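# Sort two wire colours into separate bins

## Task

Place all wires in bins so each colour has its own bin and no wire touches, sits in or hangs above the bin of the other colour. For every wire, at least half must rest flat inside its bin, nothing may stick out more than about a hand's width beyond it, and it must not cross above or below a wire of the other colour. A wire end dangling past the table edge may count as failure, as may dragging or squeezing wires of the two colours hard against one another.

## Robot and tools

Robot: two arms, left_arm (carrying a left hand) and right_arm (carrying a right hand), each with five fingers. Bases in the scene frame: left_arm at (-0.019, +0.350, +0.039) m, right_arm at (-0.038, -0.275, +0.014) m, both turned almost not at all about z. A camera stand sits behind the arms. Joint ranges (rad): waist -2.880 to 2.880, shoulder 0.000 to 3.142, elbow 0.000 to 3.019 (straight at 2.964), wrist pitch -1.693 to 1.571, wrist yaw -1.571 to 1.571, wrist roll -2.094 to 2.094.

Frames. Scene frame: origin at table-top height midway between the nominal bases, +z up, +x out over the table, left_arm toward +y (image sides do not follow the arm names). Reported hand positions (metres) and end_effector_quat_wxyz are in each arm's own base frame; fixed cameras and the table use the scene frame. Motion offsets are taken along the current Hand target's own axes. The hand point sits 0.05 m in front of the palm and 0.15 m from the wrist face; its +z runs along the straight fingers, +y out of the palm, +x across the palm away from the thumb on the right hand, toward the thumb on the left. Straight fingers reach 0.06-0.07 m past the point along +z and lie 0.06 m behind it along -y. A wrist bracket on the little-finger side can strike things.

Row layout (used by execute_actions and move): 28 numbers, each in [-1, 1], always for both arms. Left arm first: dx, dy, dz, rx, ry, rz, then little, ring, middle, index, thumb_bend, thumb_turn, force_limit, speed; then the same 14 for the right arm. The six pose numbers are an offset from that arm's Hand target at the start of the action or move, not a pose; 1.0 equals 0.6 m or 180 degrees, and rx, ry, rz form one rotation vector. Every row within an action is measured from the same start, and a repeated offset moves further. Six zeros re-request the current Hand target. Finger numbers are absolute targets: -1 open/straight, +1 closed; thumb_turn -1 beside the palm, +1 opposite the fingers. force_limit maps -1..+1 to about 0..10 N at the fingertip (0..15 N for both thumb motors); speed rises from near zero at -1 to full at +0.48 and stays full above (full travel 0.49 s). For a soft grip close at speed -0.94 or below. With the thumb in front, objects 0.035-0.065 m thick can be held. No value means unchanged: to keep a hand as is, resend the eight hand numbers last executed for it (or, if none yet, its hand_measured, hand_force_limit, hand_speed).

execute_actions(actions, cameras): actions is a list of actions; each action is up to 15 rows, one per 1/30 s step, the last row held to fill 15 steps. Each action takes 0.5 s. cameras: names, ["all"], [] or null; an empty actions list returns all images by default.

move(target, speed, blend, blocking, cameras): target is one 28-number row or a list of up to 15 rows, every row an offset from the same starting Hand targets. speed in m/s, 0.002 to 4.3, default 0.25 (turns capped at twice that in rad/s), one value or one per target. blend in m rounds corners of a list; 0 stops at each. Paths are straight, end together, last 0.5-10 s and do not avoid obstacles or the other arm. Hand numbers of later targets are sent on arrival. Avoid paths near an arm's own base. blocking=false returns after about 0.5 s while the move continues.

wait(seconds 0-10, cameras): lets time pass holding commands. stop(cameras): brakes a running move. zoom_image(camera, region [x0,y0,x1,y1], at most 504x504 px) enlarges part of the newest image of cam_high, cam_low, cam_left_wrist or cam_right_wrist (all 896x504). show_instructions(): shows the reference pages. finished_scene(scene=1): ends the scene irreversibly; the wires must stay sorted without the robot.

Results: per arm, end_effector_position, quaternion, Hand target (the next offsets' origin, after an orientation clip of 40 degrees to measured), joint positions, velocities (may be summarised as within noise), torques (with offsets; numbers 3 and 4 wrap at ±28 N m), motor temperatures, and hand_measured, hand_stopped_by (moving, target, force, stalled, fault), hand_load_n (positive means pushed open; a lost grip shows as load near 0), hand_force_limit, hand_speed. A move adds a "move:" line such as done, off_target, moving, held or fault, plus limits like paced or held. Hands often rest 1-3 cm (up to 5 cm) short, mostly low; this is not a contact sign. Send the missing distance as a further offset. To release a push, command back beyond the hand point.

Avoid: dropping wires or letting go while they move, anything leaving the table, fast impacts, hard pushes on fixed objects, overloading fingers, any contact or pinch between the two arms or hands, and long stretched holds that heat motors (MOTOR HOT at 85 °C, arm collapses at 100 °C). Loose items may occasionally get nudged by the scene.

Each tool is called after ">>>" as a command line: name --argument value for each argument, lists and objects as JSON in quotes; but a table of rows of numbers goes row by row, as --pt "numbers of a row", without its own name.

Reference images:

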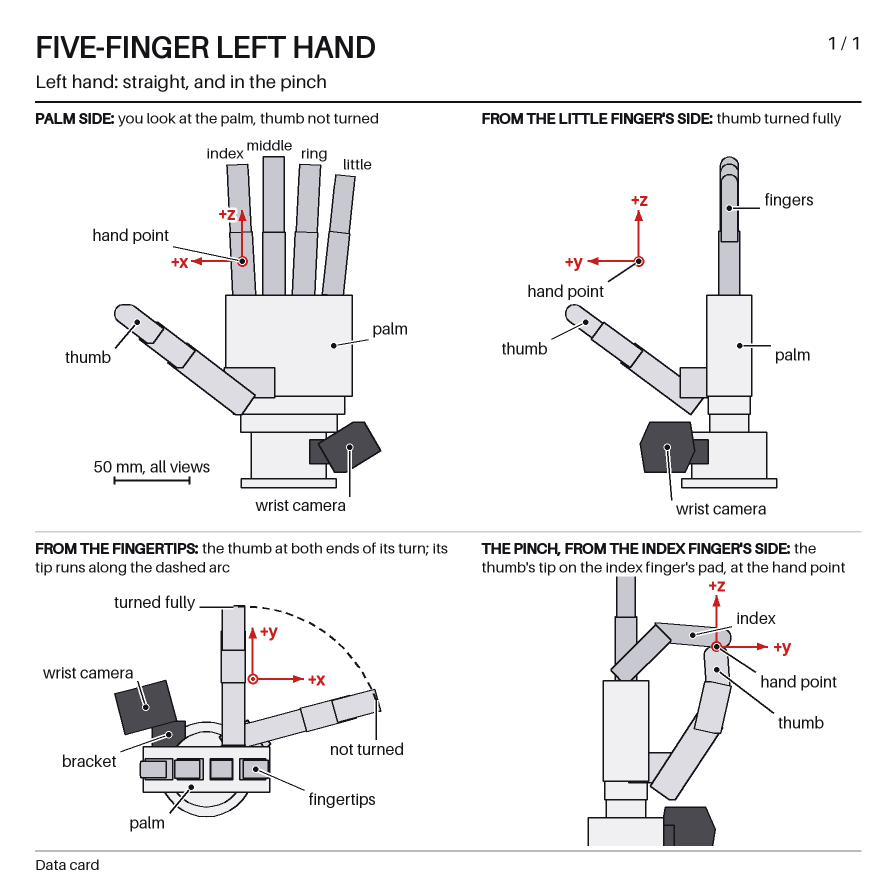

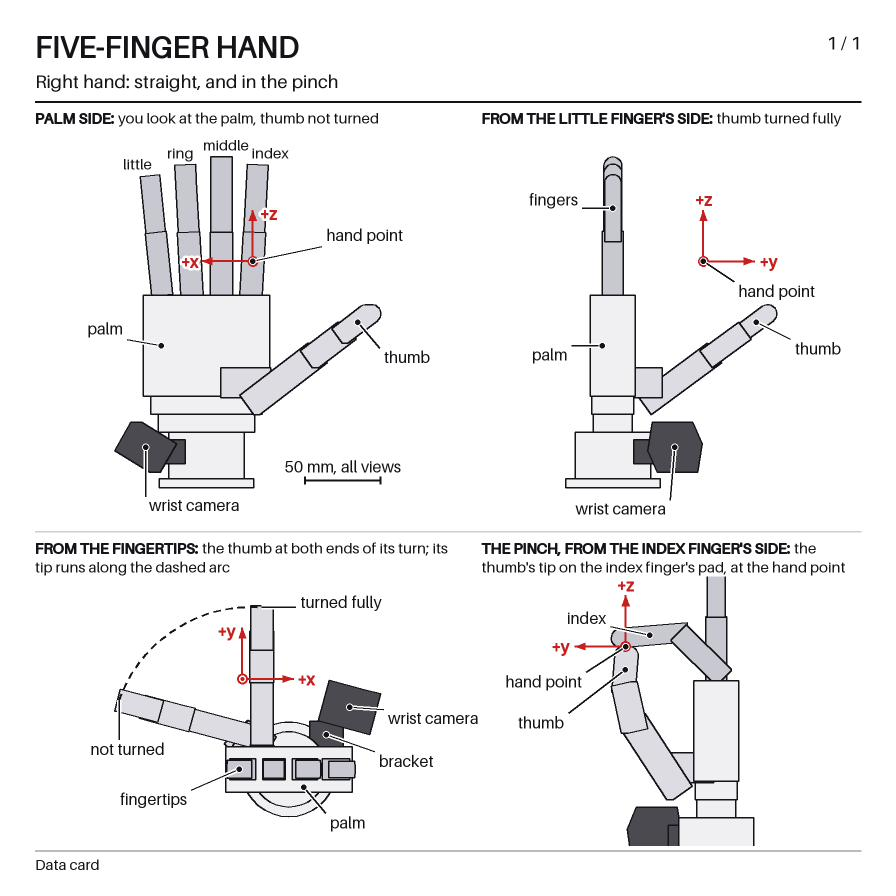

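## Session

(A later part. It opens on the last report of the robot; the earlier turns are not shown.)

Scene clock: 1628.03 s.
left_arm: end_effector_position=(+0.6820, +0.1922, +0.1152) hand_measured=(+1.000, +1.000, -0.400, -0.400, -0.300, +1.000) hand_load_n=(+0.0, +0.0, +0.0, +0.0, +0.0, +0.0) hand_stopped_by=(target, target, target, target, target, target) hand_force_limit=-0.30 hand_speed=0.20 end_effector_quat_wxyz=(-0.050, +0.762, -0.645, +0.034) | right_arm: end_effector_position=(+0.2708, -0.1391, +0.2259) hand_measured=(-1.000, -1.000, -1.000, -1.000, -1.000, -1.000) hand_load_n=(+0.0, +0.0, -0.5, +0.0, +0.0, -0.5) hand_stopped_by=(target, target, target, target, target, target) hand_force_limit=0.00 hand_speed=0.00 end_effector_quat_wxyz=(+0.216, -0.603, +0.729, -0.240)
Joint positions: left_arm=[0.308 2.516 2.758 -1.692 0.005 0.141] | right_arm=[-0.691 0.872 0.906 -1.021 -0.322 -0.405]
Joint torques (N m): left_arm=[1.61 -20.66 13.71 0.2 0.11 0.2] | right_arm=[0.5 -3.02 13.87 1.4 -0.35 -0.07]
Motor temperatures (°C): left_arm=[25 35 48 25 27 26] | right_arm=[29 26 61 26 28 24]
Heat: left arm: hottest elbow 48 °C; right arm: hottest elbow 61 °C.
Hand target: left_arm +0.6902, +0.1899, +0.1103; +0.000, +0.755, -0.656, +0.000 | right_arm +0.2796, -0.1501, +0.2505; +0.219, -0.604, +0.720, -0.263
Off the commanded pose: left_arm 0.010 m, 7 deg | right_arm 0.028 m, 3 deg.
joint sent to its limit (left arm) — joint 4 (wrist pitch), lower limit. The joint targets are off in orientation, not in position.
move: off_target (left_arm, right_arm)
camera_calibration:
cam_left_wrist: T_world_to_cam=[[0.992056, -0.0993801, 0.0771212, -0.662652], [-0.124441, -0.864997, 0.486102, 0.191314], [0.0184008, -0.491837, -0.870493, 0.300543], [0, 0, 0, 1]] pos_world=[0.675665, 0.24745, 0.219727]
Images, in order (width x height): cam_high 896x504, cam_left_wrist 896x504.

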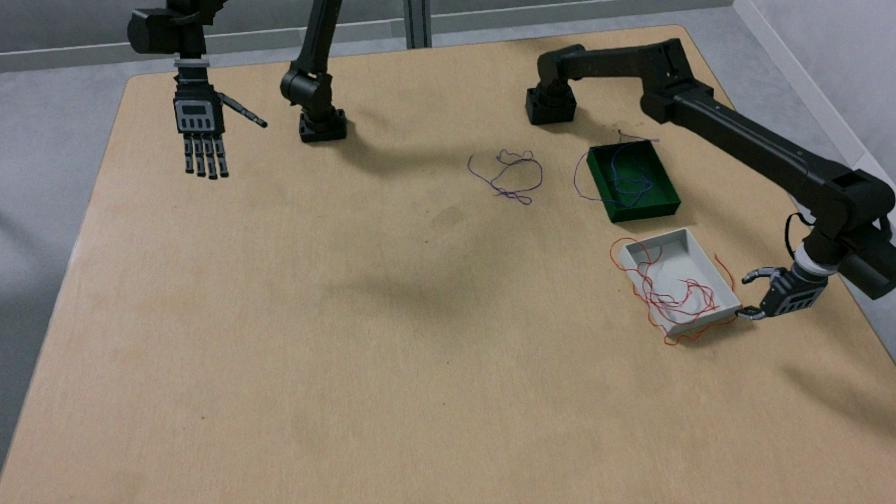

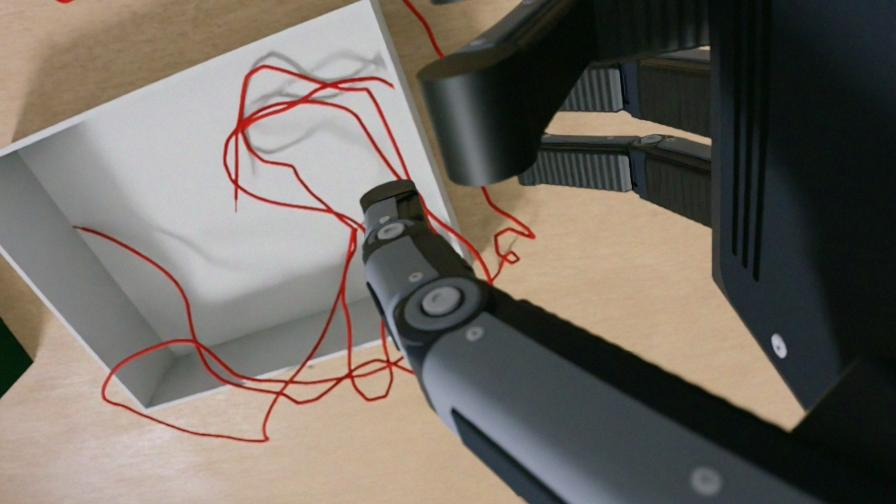

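>>> move --pt "0.0373 -0.0029 0.09 0 0 0 1 1 -0.5 -0.5 -0.3 1 -0.3 0.2 0 0 0 0 0 0 -1 -1 -1 -1 -1 -1 0 0" --pt "0.0373 -0.0029 0.1772 0 0 0 1 1 -0.5 -0.5 -0.3 1 -0.3 0.2 0 0 0 0 0 0 -1 -1 -1 -1 -1 -1 0 0" --speed 0.07 --cameras '["cam_left_wrist", "cam_high"]'

>>> zoom_image --camera "cam_high" --region '[620, 190, 800, 390]'

Scene clock: 1648.70 s.
left_arm: end_effector_position=(+0.6893, +0.1718, +0.0224) hand_measured=(+1.000, +1.000, -0.500, -0.500, -0.300, +1.000) hand_load_n=(+0.0, +0.0, -3.5, +0.0, +0.0, +0.0) hand_stopped_by=(target, target, target, target, target, target) hand_force_limit=-0.30 hand_speed=0.20 end_effector_quat_wxyz=(-0.006, +0.756, -0.655, +0.006) | right_arm: end_effector_position=(+0.2708, -0.1391, +0.2259) hand_measured=(-1.000, -1.000, -1.000, -1.000, -1.000, -1.000) hand_load_n=(+0.0, +0.0, +0.0, +0.0, +0.0, +0.0) hand_stopped_by=(target, target, target, target, target, target) hand_force_limit=0.00 hand_speed=0.00 end_effector_quat_wxyz=(+0.216, -0.603, +0.729, -0.240)
Joint positions: left_arm=[0.277 2.682 2.824 -1.696 0.003 0.135] | right_arm=[-0.691 0.872 0.906 -1.021 -0.322 -0.405]
Joint torques (N m): left_arm=[1.26 -21.19 13.45 0.01 0.03 0.04] | right_arm=[0.5 -3.02 13.87 1.39 -0.36 -0.07]
Motor temperatures (°C): left_arm=[25 38 47 25 27 26] | right_arm=[29 26 61 26 28 24]
Heat: left arm: hottest elbow 47 °C; right arm: hottest elbow 61 °C.
Hand target: left_arm +0.6951, +0.1680, +0.0040; +0.000, +0.755, -0.656, +0.000 | right_arm +0.2796, -0.1501, +0.2505; +0.219, -0.604, +0.720, -0.263
Off the commanded pose: left_arm 0.020 m, 1 deg | right_arm 0.028 m, 3 deg.
joint sent to its limit (left arm) — joint 4 (wrist pitch), lower limit. The joint targets still meet the commanded pose.
move: off_target (left_arm, right_arm)
camera_calibration:
cam_left_wrist: T_world_to_cam=[[0.992207, -0.123055, -0.0195417, -0.658692], [-0.0948704, -0.847807, 0.52175, 0.195511], [-0.0807717, -0.51583, -0.852874, 0.28182], [0, 0, 0, 1]] pos_world=[0.69487, 0.230072, 0.125477]
Images, in order (width x height): cam_high 896x504, cam_left_wrist 896x504.

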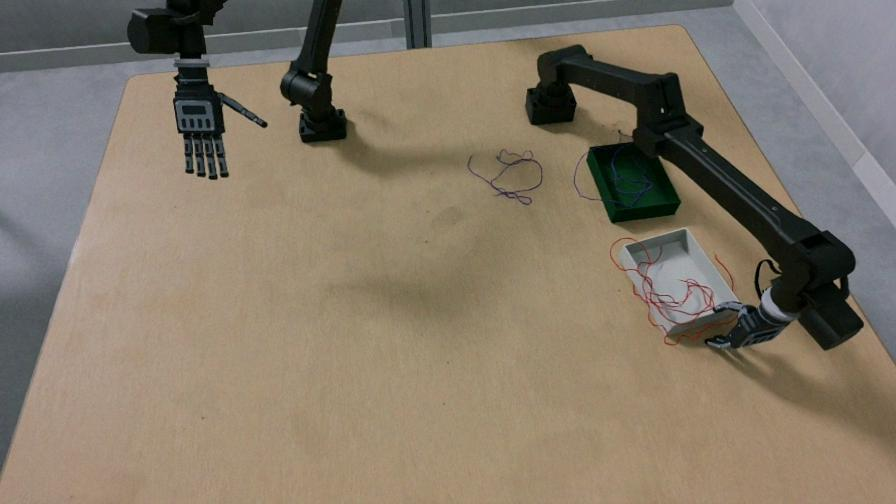

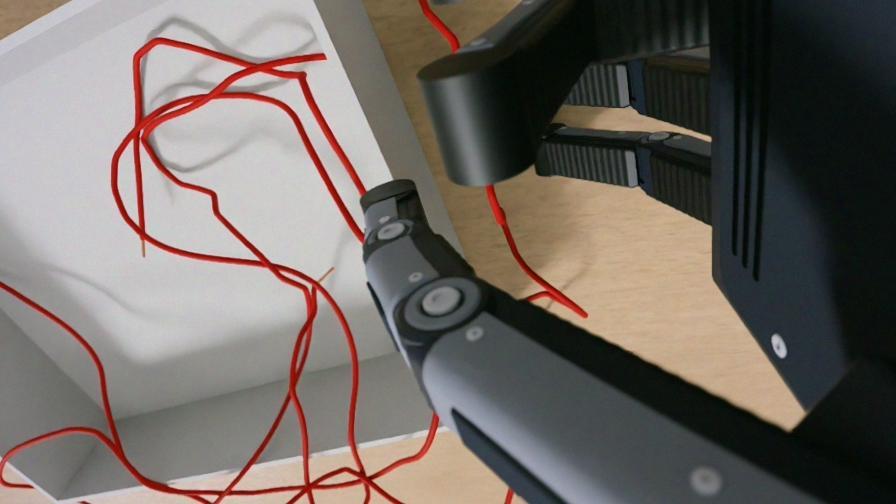

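Scaled by 2.520 from the camera's 896x504 image, which has a finer 1280x720 frame.

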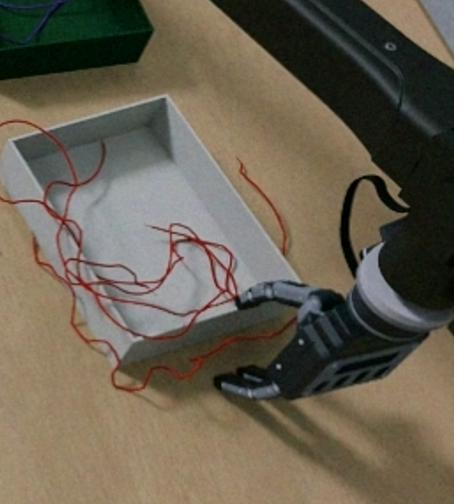

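>>> move --target '[0, 0, -0.005, 0, 0, 0, 1, 1, 0.8, 0.8, -0.29, 1, -0.3, -0.8, 0, 0, 0, 0, 0, 0, -1, -1, -1, -1, -1, -1, 0, 0]' --speed 0.05 --cameras '["cam_left_wrist", "cam_high"]'

>>> zoom_image --camera "cam_left_wrist" --region '[300, 20, 600, 320]'

Scene clock: 1657.93 s.
left_arm: end_effector_position=(+0.6882, +0.1715, +0.0148) hand_measured=(+1.000, +1.000, +0.292, +0.366, -0.290, +1.000) hand_load_n=(+0.0, +0.0, +5.5, +5.5, +2.0, -0.5) hand_stopped_by=(target, target, force, force, target, target) hand_force_limit=-0.30 hand_speed=-0.80 end_effector_quat_wxyz=(-0.001, +0.756, -0.655, +0.003) | right_arm: end_effector_position=(+0.2708, -0.1391, +0.2259) hand_measured=(-1.000, -1.000, -1.000, -1.000, -1.000, -1.000) hand_load_n=(+0.0, +0.0, +0.0, +0.0, +0.0, -0.5) hand_stopped_by=(target, target, target, target, target, target) hand_force_limit=0.00 hand_speed=0.00 end_effector_quat_wxyz=(+0.216, -0.603, +0.729, -0.240)
Joint positions: left_arm=[0.277 2.693 2.824 -1.696 0.003 0.135] | right_arm=[-0.691 0.872 0.906 -1.021 -0.322 -0.405]
Joint torques (N m): left_arm=[1.38 -22.24 13.26 0.08 0.05 0.06] | right_arm=[0.5 -3.08 13.87 1.39 -0.35 -0.07]
Motor temperatures (°C): left_arm=[25 38 47 25 27 26] | right_arm=[29 26 61 26 28 24]
Heat: left arm: hottest elbow 47 °C; right arm: hottest elbow 61 °C.
Hand target: left_arm +0.6950, +0.1679, +0.0069; +0.000, +0.755, -0.656, +0.000 | right_arm +0.2796, -0.1501, +0.2505; +0.219, -0.604, +0.720, -0.263
Off the commanded pose: left_arm 0.011 m, 0 deg | right_arm 0.028 m, 3 deg.
joint sent to its limit (left arm) — joint 4 (wrist pitch), lower limit. The joint targets still meet the commanded pose.
move: off_target (left_arm, right_arm)
camera_calibration:
cam_left_wrist: T_world_to_cam=[[0.991949, -0.123108, -0.0296978, -0.65738], [-0.0893005, -0.846253, 0.525245, 0.195], [-0.0897935, -0.518364, -0.850433, 0.281629], [0, 0, 0, 1]] pos_world=[0.694789, 0.230077, 0.11756]
Images, in order (width x height): cam_high 896x504, cam_left_wrist 896x504.

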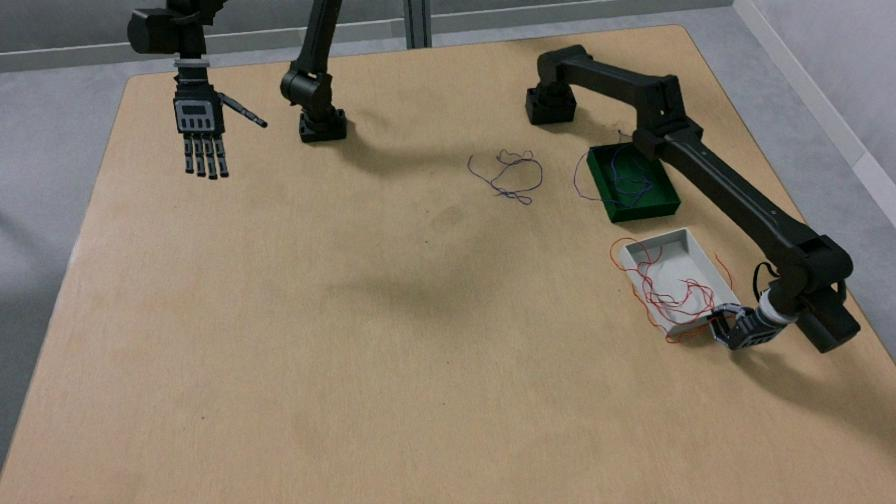

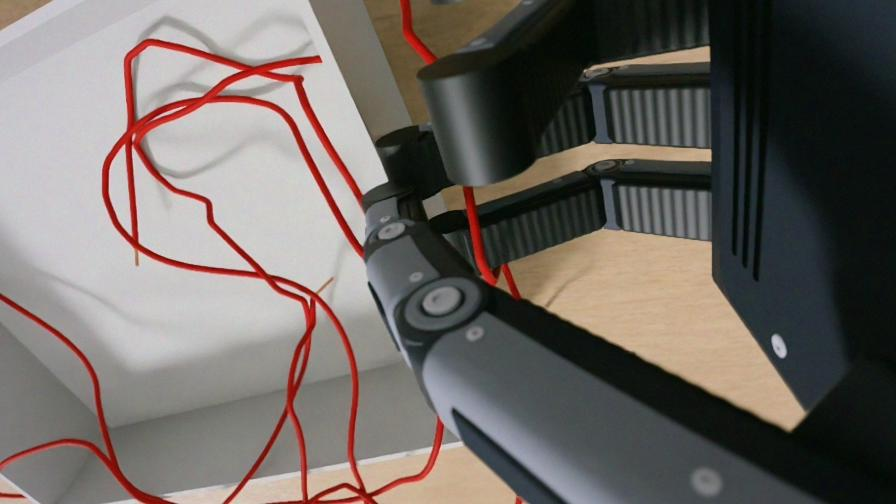

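Scaled by 1.680 from the camera's 896x504 image, which has a finer 1280x720 frame.

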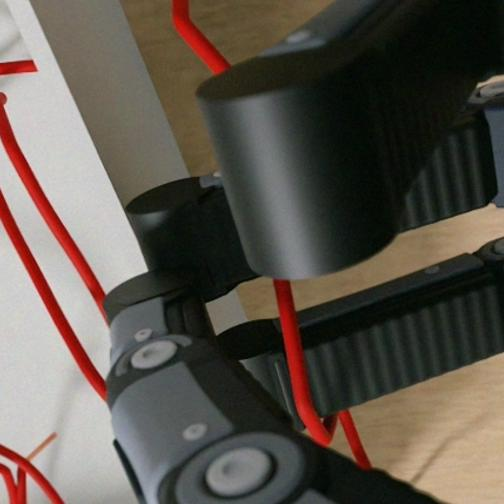

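>>> move --pt "0 0 -0.183 0 0 0 1 1 0.8 0.8 -0.29 1 -0.3 -0.8 0 0 0 0 0 0 -1 -1 -1 -1 -1 -1 0 0" --pt "0.0122 0.1532 -0.183 0 0 0 1 1 0.8 0.8 -0.29 1 -0.3 -0.8 0 0 0 0 0 0 -1 -1 -1 -1 -1 -1 0 0" --speed 0.08 --blend '[0.02, 0]' --cameras '["cam_left_wrist", "cam_high", "cam_low"]'

>>> zoom_image --camera "cam_high" --region '[580, 150, 800, 390]'

>>> zoom_image --camera "cam_low" --region '[400, 150, 560, 270]'

Scene clock: 1668.93 s.
left_arm: end_effector_position=(+0.6059, +0.1480, +0.1209) hand_measured=(+1.000, +1.000, +0.292, +0.366, -0.290, +1.000) hand_load_n=(+0.5, +0.0, +6.0, +5.5, +2.0, -0.5) hand_stopped_by=(target, target, force, force, target, target) hand_force_limit=-0.30 hand_speed=-0.80 end_effector_quat_wxyz=(-0.001, +0.756, -0.654, +0.002) | right_arm: end_effector_position=(+0.2708, -0.1391, +0.2259) hand_measured=(-1.000, -1.000, -1.000, -1.000, -1.000, -1.000) hand_load_n=(+0.0, -0.5, +0.0, +0.0, +0.0, +0.0) hand_stopped_by=(target, target, target, target, target, target) hand_force_limit=0.00 hand_speed=0.00 end_effector_quat_wxyz=(+0.216, -0.603, +0.729, -0.240)
Joint positions: left_arm=[0.277 2.218 2.211 -1.561 0.002 0.132] | right_arm=[-0.691 0.872 0.906 -1.021 -0.322 -0.405]
Joint torques (N m): left_arm=[1.61 -21.36 8.47 0.65 0.04 0.18] | right_arm=[0.5 -3.08 13.87 1.39 -0.35 -0.07]
Motor temperatures (°C): left_arm=[25 39 47 25 27 26] | right_arm=[29 26 61 26 28 24]
Heat: left arm: hottest elbow 47 °C; right arm: hottest elbow 61 °C.
Hand target: left_arm +0.6050, +0.1479, +0.1168; +0.000, +0.755, -0.656, +0.000 | right_arm +0.2796, -0.1501, +0.2505; +0.219, -0.604, +0.720, -0.263
Off the commanded pose: left_arm 0.004 m, 0 deg | right_arm 0.028 m, 3 deg.
move: off_target (right_arm)
camera_calibration:
cam_left_wrist: T_world_to_cam=[[0.992202, -0.120461, -0.0319919, -0.575774], [-0.0858019, -0.846337, 0.525691, 0.109824], [-0.0904014, -0.518847, -0.850074, 0.352688], [0, 0, 0, 1]] pos_world=[0.612591, 0.206581, 0.223657]
Images, in order (width x height): cam_high 896x504, cam_low 896x504, cam_left_wrist 896x504.

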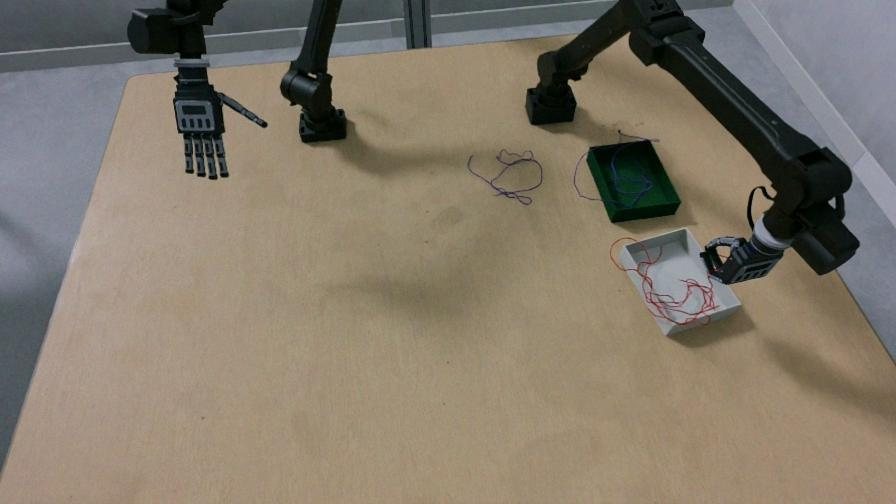

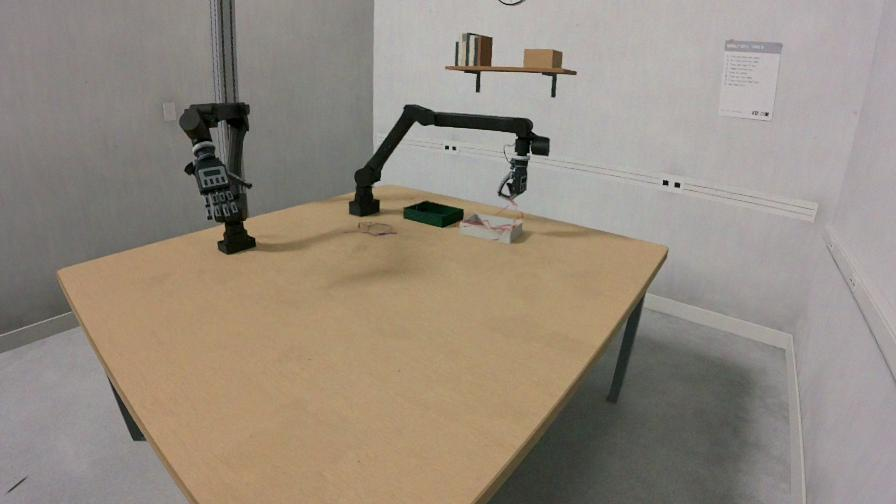

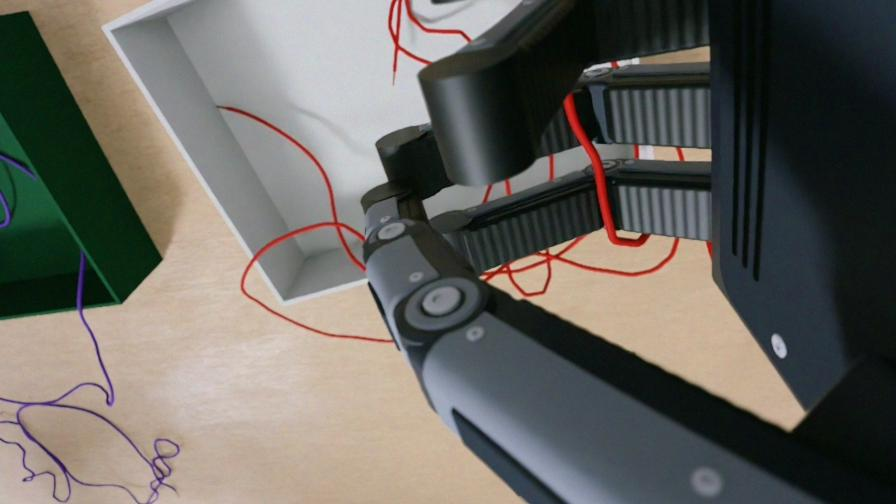

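Scaled by 2.100 from the camera's 896x504 image, which has a finer 1280x720 frame.

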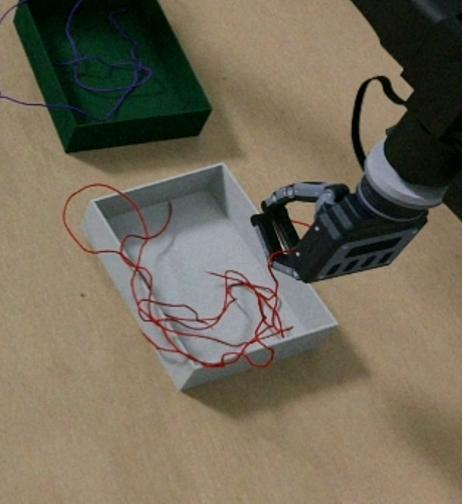

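Scaled by 3.150 from the camera's 896x504 image, which has a finer 1280x720 frame.

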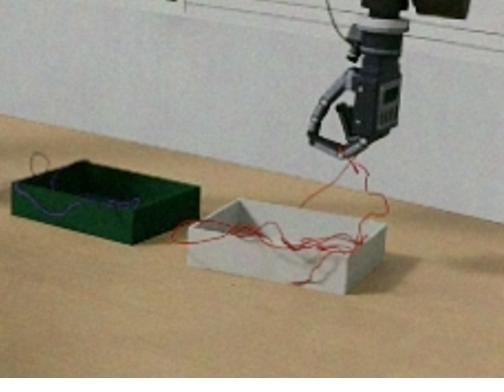

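>>> move --pt "0.013 0.0272 0.1917 0 0 0 1 1 0.8 0.8 -0.29 1 -0.3 -0.8 0 0 0 0 0 0 -1 -1 -1 -1 -1 -1 0 0" --pt "0.013 0.0272 0.1817 0 0 0 1 1 -0.2 -0.2 -0.6 1 -0.3 -0.6 0 0 0 0 0 0 -1 -1 -1 -1 -1 -1 0 0" --speed 0.07 --cameras '["cam_left_wrist", "cam_high", "cam_low"]'

>>> zoom_image --camera "cam_high" --region '[580, 150, 800, 390]'

Scene clock: 1677.93 s.
left_arm: end_effector_position=(+0.5921, +0.1431, +0.0123) hand_measured=(+1.000, +1.000, -0.200, -0.200, -0.600, +1.000) hand_load_n=(+0.0, +0.0, -0.5, +0.5, +0.0, +0.5) hand_stopped_by=(target, target, target, target, target, target) hand_force_limit=-0.30 hand_speed=-0.60 end_effector_quat_wxyz=(-0.005, +0.756, -0.655, +0.005) | right_arm: end_effector_position=(+0.2708, -0.1391, +0.2259) hand_measured=(-1.000, -1.000, -1.000, -1.000, -1.000, -1.000) hand_load_n=(+0.0, +0.0, +0.0, +0.0, +0.0, -0.5) hand_stopped_by=(target, target, target, target, target, target) hand_force_limit=0.00 hand_speed=0.00 end_effector_quat_wxyz=(+0.216, -0.603, +0.729, -0.240)
Joint positions: left_arm=[0.276 2.214 1.918 -1.261 0.002 0.132] | right_arm=[-0.691 0.872 0.906 -1.021 -0.322 -0.405]
Joint torques (N m): left_arm=[1.61 -20.54 8.77 0.05 0.05 0.05] | right_arm=[0.56 -3.02 13.86 1.39 -0.35 -0.07]
Motor temperatures (°C): left_arm=[25 38 47 25 27 26] | right_arm=[29 26 61 26 28 24]
Heat: left arm: hottest elbow 47 °C; right arm: hottest elbow 61 °C.
Hand target: left_arm +0.5901, +0.1379, +0.0078; +0.000, +0.755, -0.656, +0.000 | right_arm +0.2796, -0.1501, +0.2505; +0.219, -0.604, +0.720, -0.263
Off the commanded pose: left_arm 0.007 m, 1 deg | right_arm 0.028 m, 3 deg.
move: off_target (right_arm)
camera_calibration:
cam_left_wrist: T_world_to_cam=[[0.992306, -0.121881, -0.021748, -0.566124], [-0.0926848, -0.84778, 0.522186, 0.165931], [-0.0820821, -0.516153, -0.852554, 0.251284], [0, 0, 0, 1]] pos_world=[0.597773, 0.201374, 0.115274]
Images, in order (width x height): cam_high 896x504, cam_low 896x504, cam_left_wrist 896x504.

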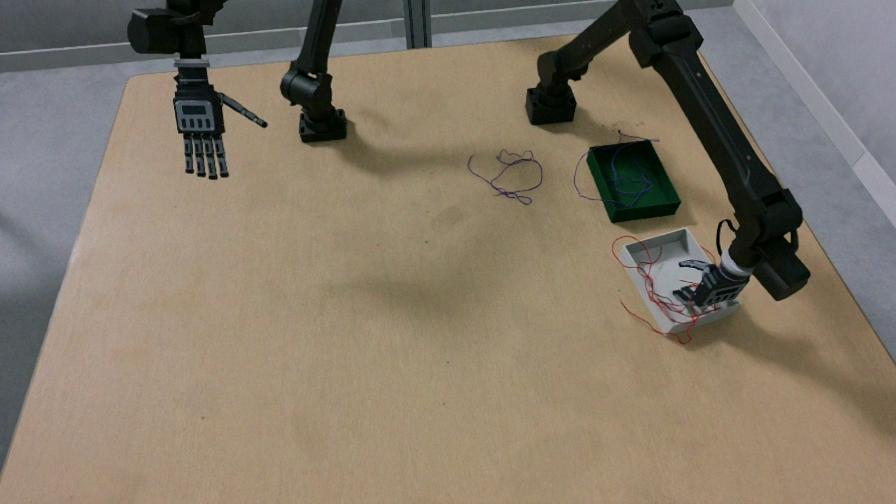

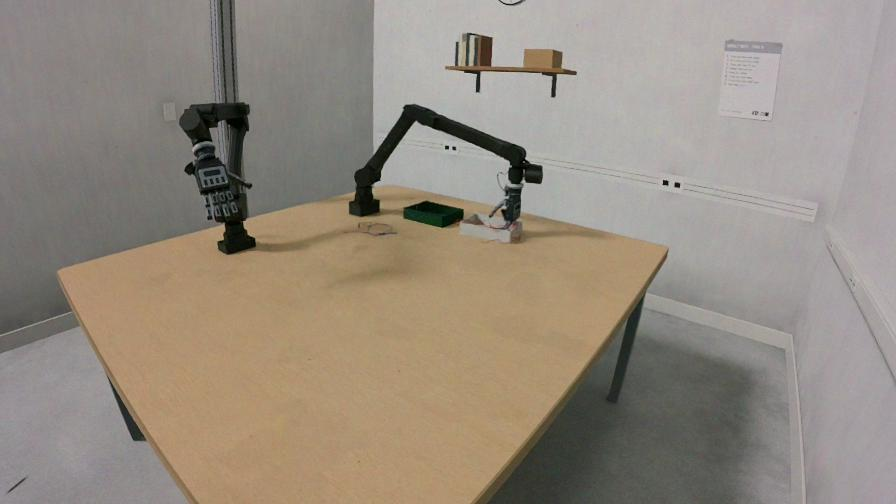

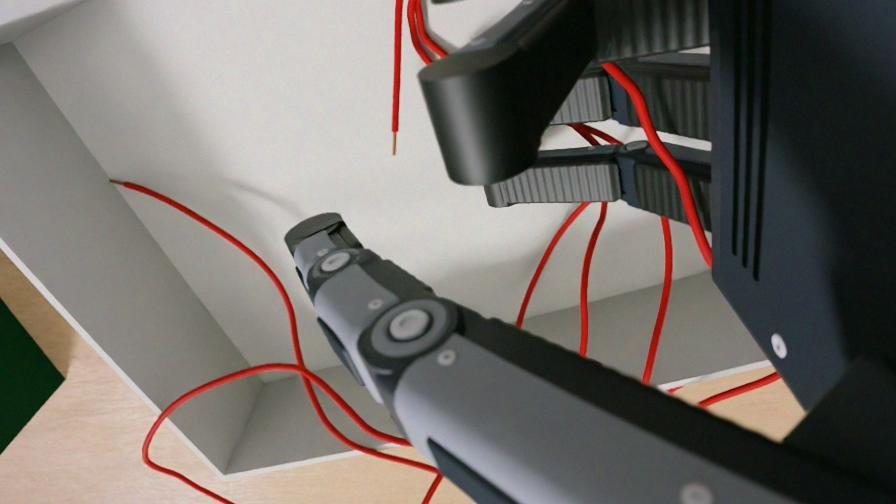

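Scaled by 2.100 from the camera's 896x504 image, which has a finer 1280x720 frame.

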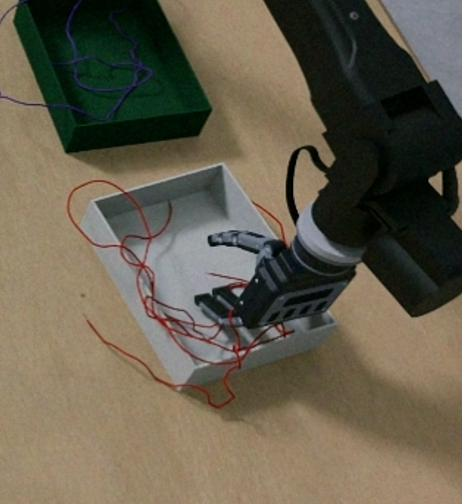

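>>> move --pt "0 0 -0.2 0 0 0 1 1 -0.2 -0.2 -0.6 1 -0.3 -0.7 0 0 0 0 0 0 -1 -1 -1 -1 -1 -1 0 0" --pt "-0.02 0.08 -0.3 0 0 0 -1 -1 -1 -1 -1 -1 -0.3 0.2 0 0 0 0 0 0 -1 -1 -1 -1 -1 -1 0 0" --speed 0.1 --cameras '["cam_left_wrist", "cam_high", "cam_low"]'

>>> zoom_image --camera "cam_high" --region '[580, 150, 800, 390]'

>>> zoom_image --camera "cam_low" --region '[400, 170, 560, 270]'

Scene clock: 1687.57 s.
left_arm: end_effector_position=(+0.5474, +0.1399, +0.1905) hand_measured=(-1.000, -1.000, -1.000, -1.000, -1.000, -1.000) hand_load_n=(+0.0, +0.0, +0.0, +0.0, +0.0, +0.0) hand_stopped_by=(target, target, target, target, target, target) hand_force_limit=-0.30 hand_speed=0.20 end_effector_quat_wxyz=(-0.008, +0.755, -0.656, +0.006) | right_arm: end_effector_position=(+0.2708, -0.1391, +0.2259) hand_measured=(-1.000, -1.000, -1.000, -1.000, -1.000, -1.000) hand_load_n=(+0.0, +0.0, +0.0, +0.0, +0.0, +0.0) hand_stopped_by=(target, target, target, target, target, target) hand_force_limit=0.00 hand_speed=0.00 end_effector_quat_wxyz=(+0.216, -0.603, +0.729, -0.240)
Joint positions: left_arm=[0.29 2.001 2.037 -1.586 0.002 0.149] | right_arm=[-0.691 0.872 0.906 -1.021 -0.322 -0.405]
Joint torques (N m): left_arm=[2.08 -19.72 8.47 -0.05 0.03 0.19] | right_arm=[0.44 -3.08 13.87 1.4 -0.35 -0.07]
Motor temperatures (°C): left_arm=[25 38 46 25 27 26] | right_arm=[29 26 61 26 28 24]
Heat: left arm: hottest elbow 46 °C; right arm: hottest elbow 61 °C.
Hand target: left_arm +0.5407, +0.1432, +0.1877; +0.000, +0.755, -0.656, +0.000 | right_arm +0.2796, -0.1501, +0.2505; +0.219, -0.604, +0.720, -0.263
Off the commanded pose: left_arm 0.008 m, 1 deg | right_arm 0.028 m, 3 deg.
move: off_target (right_arm)
camera_calibration:
cam_left_wrist: T_world_to_cam=[[0.992045, -0.124835, -0.0162244, -0.518805], [-0.0982761, -0.848556, 0.519899, 0.0695804], [-0.0786689, -0.514169, -0.854074, 0.395956], [0, 0, 0, 1]] pos_world=[0.552665, 0.197866, 0.293584]
Images, in order (width x height): cam_high 896x504, cam_low 896x504, cam_left_wrist 896x504.

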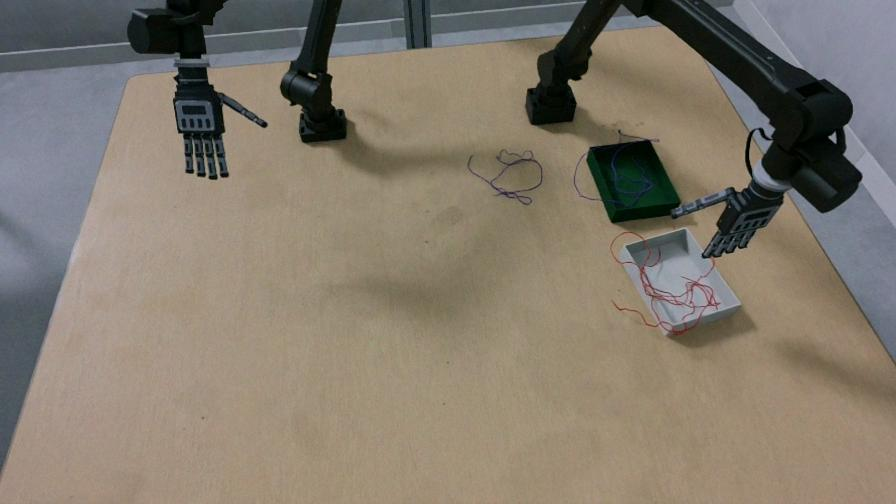

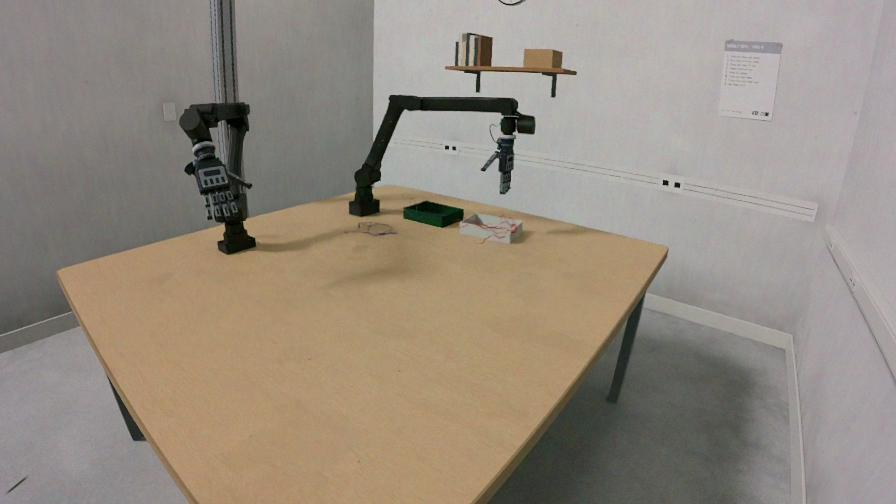

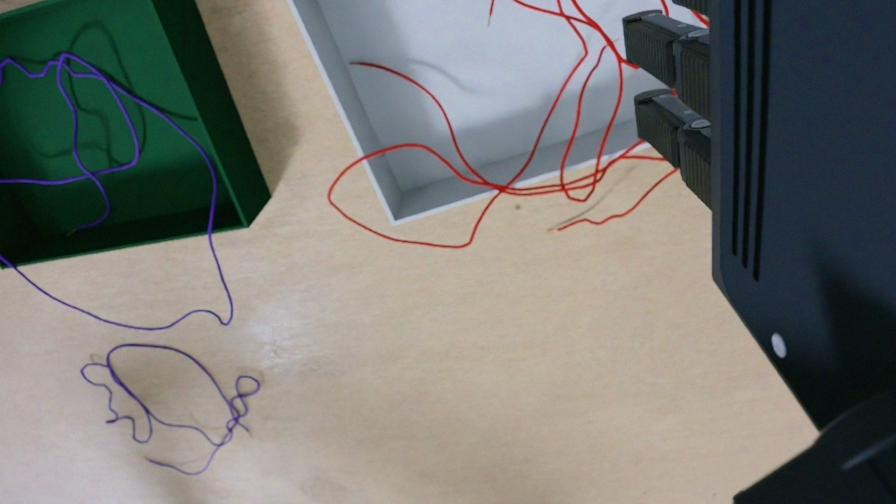

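Scaled by 2.100 from the camera's 896x504 image, which has a finer 1280x720 frame.

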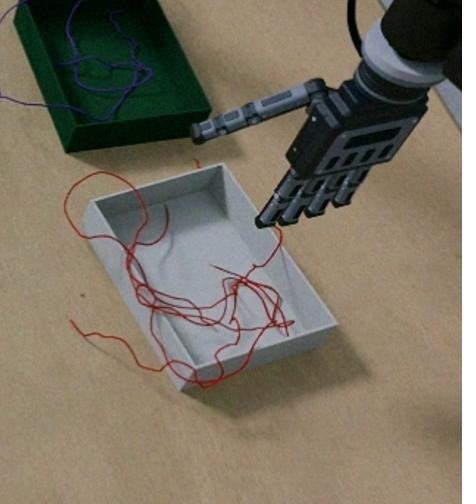

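Scaled by 3.150 from the camera's 896x504 image, which has a finer 1280x720 frame.

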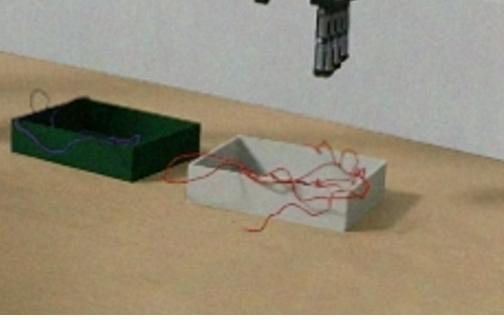

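>>> execute_actions --actions '[]'

Scene clock: 1710.83 s.
left_arm: end_effector_position=(+0.5474, +0.1399, +0.1905) hand_measured=(-1.000, -1.000, -1.000, -1.000, -1.000, -1.000) hand_load_n=(+0.0, +0.0, +0.0, +0.0, +0.0, +0.0) hand_stopped_by=(target, target, target, target, target, target) hand_force_limit=-0.30 hand_speed=0.20 end_effector_quat_wxyz=(-0.008, +0.755, -0.656, +0.006) | right_arm: end_effector_position=(+0.2708, -0.1391, +0.2259) hand_measured=(-1.000, -1.000, -1.000, -1.000, -1.000, -1.000) hand_load_n=(+0.0, +0.0, +0.0, +0.0, +0.0, +0.0) hand_stopped_by=(target, target, target, target, target, target) hand_force_limit=0.00 hand_speed=0.00 end_effector_quat_wxyz=(+0.216, -0.603, +0.729, -0.240)
Joint positions: left_arm=[0.29 2.001 2.037 -1.586 0.002 0.149] | right_arm=[-0.691 0.872 0.906 -1.021 -0.322 -0.405]
Joint velocities: within noise
Joint torques (N m): left_arm=[2.73 -19.37 8.44 -0.2 0.07 0.2] | right_arm=[0.56 -3.02 13.89 1.39 -0.35 -0.07]
Motor temperatures (°C): left_arm=[25 40 45 25 27 26] | right_arm=[29 26 61 26 28 24]
Heat: left arm: hottest elbow 45 °C; right arm: hottest elbow 61 °C.
Hand target: left_arm +0.5407, +0.1432, +0.1877; +0.000, +0.755, -0.656, +0.000 | right_arm +0.2796, -0.1501, +0.2505; +0.219, -0.604, +0.720, -0.263
Off the commanded pose: left_arm 0.008 m, 1 deg | right_arm 0.028 m, 3 deg.
camera_calibration:
cam_left_wrist: T_world_to_cam=[[0.992045, -0.124835, -0.0162244, -0.518805], [-0.0982761, -0.848556, 0.519899, 0.0695804], [-0.0786689, -0.514169, -0.854074, 0.395956], [0, 0, 0, 1]] pos_world=[0.552665, 0.197866, 0.293584]
cam_right_wrist: T_world_to_cam=[[-0.768212, -0.0855391, -0.634455, 0.346602], [-0.340306, 0.893984, 0.291521, 0.152354], [0.542256, 0.439859, -0.715879, 0.19333], [0, 0, 0, 1]] pos_world=[0.213276, -0.191593, 0.31389]

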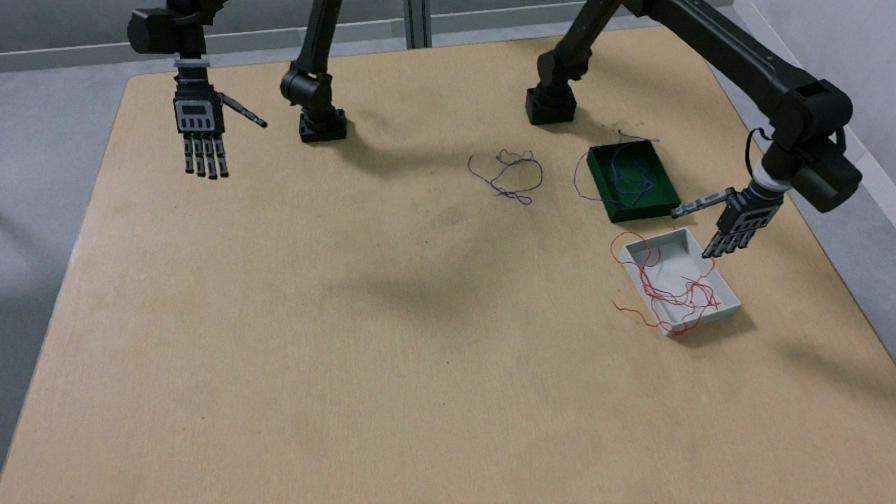

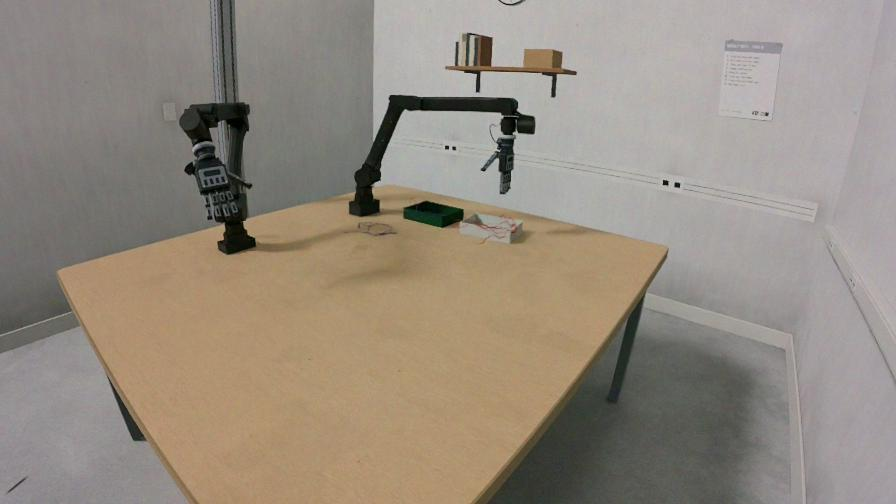

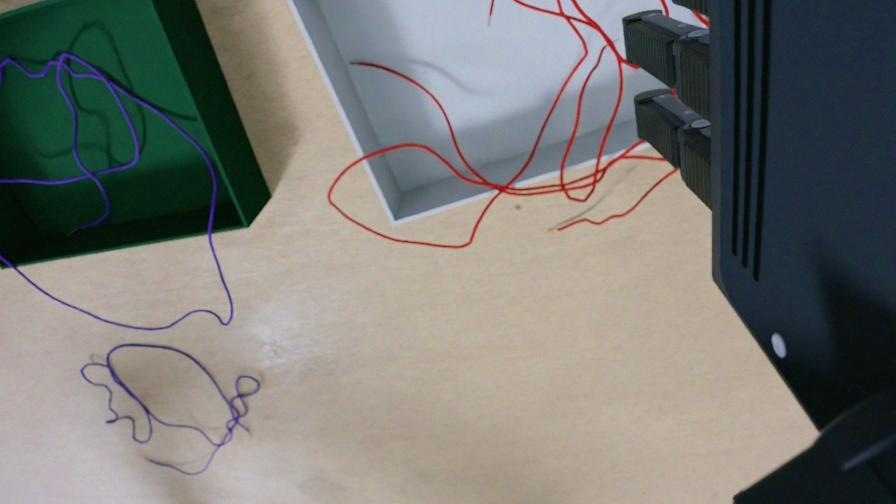

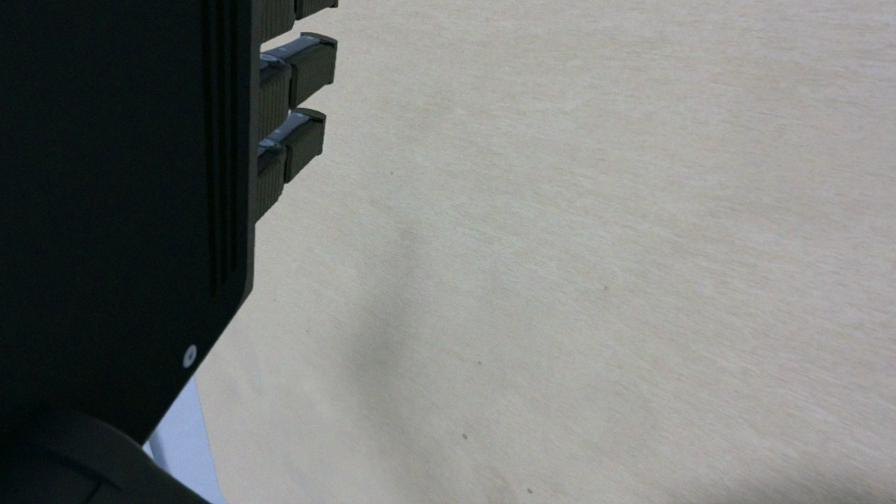

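>>> zoom_image --camera "cam_left_wrist" --region '[0, 240, 504, 504]'

>>> zoom_image --camera "cam_left_wrist" --region '[260, 0, 740, 270]'

>>> zoom_image --camera "cam_high" --region '[440, 110, 800, 350]'

Scaled by 1.000.

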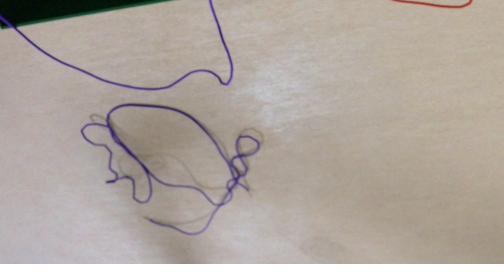

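Scaled by 1.050 from the camera's 896x504 image, which has a finer 1280x720 frame.

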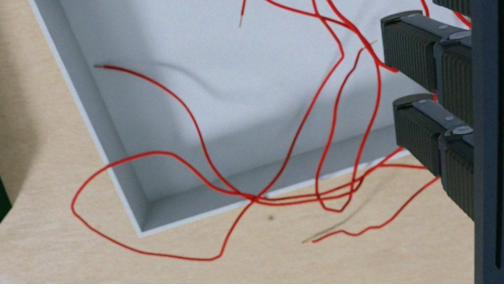

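Scaled by 1.400 from the camera's 896x504 image, which has a finer 1280x720 frame.

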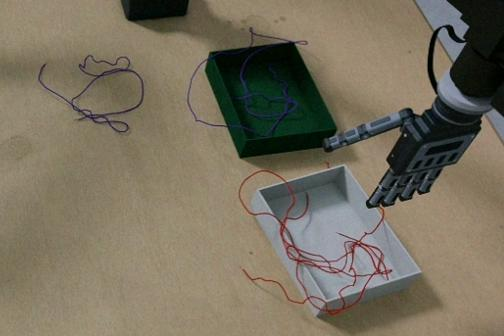

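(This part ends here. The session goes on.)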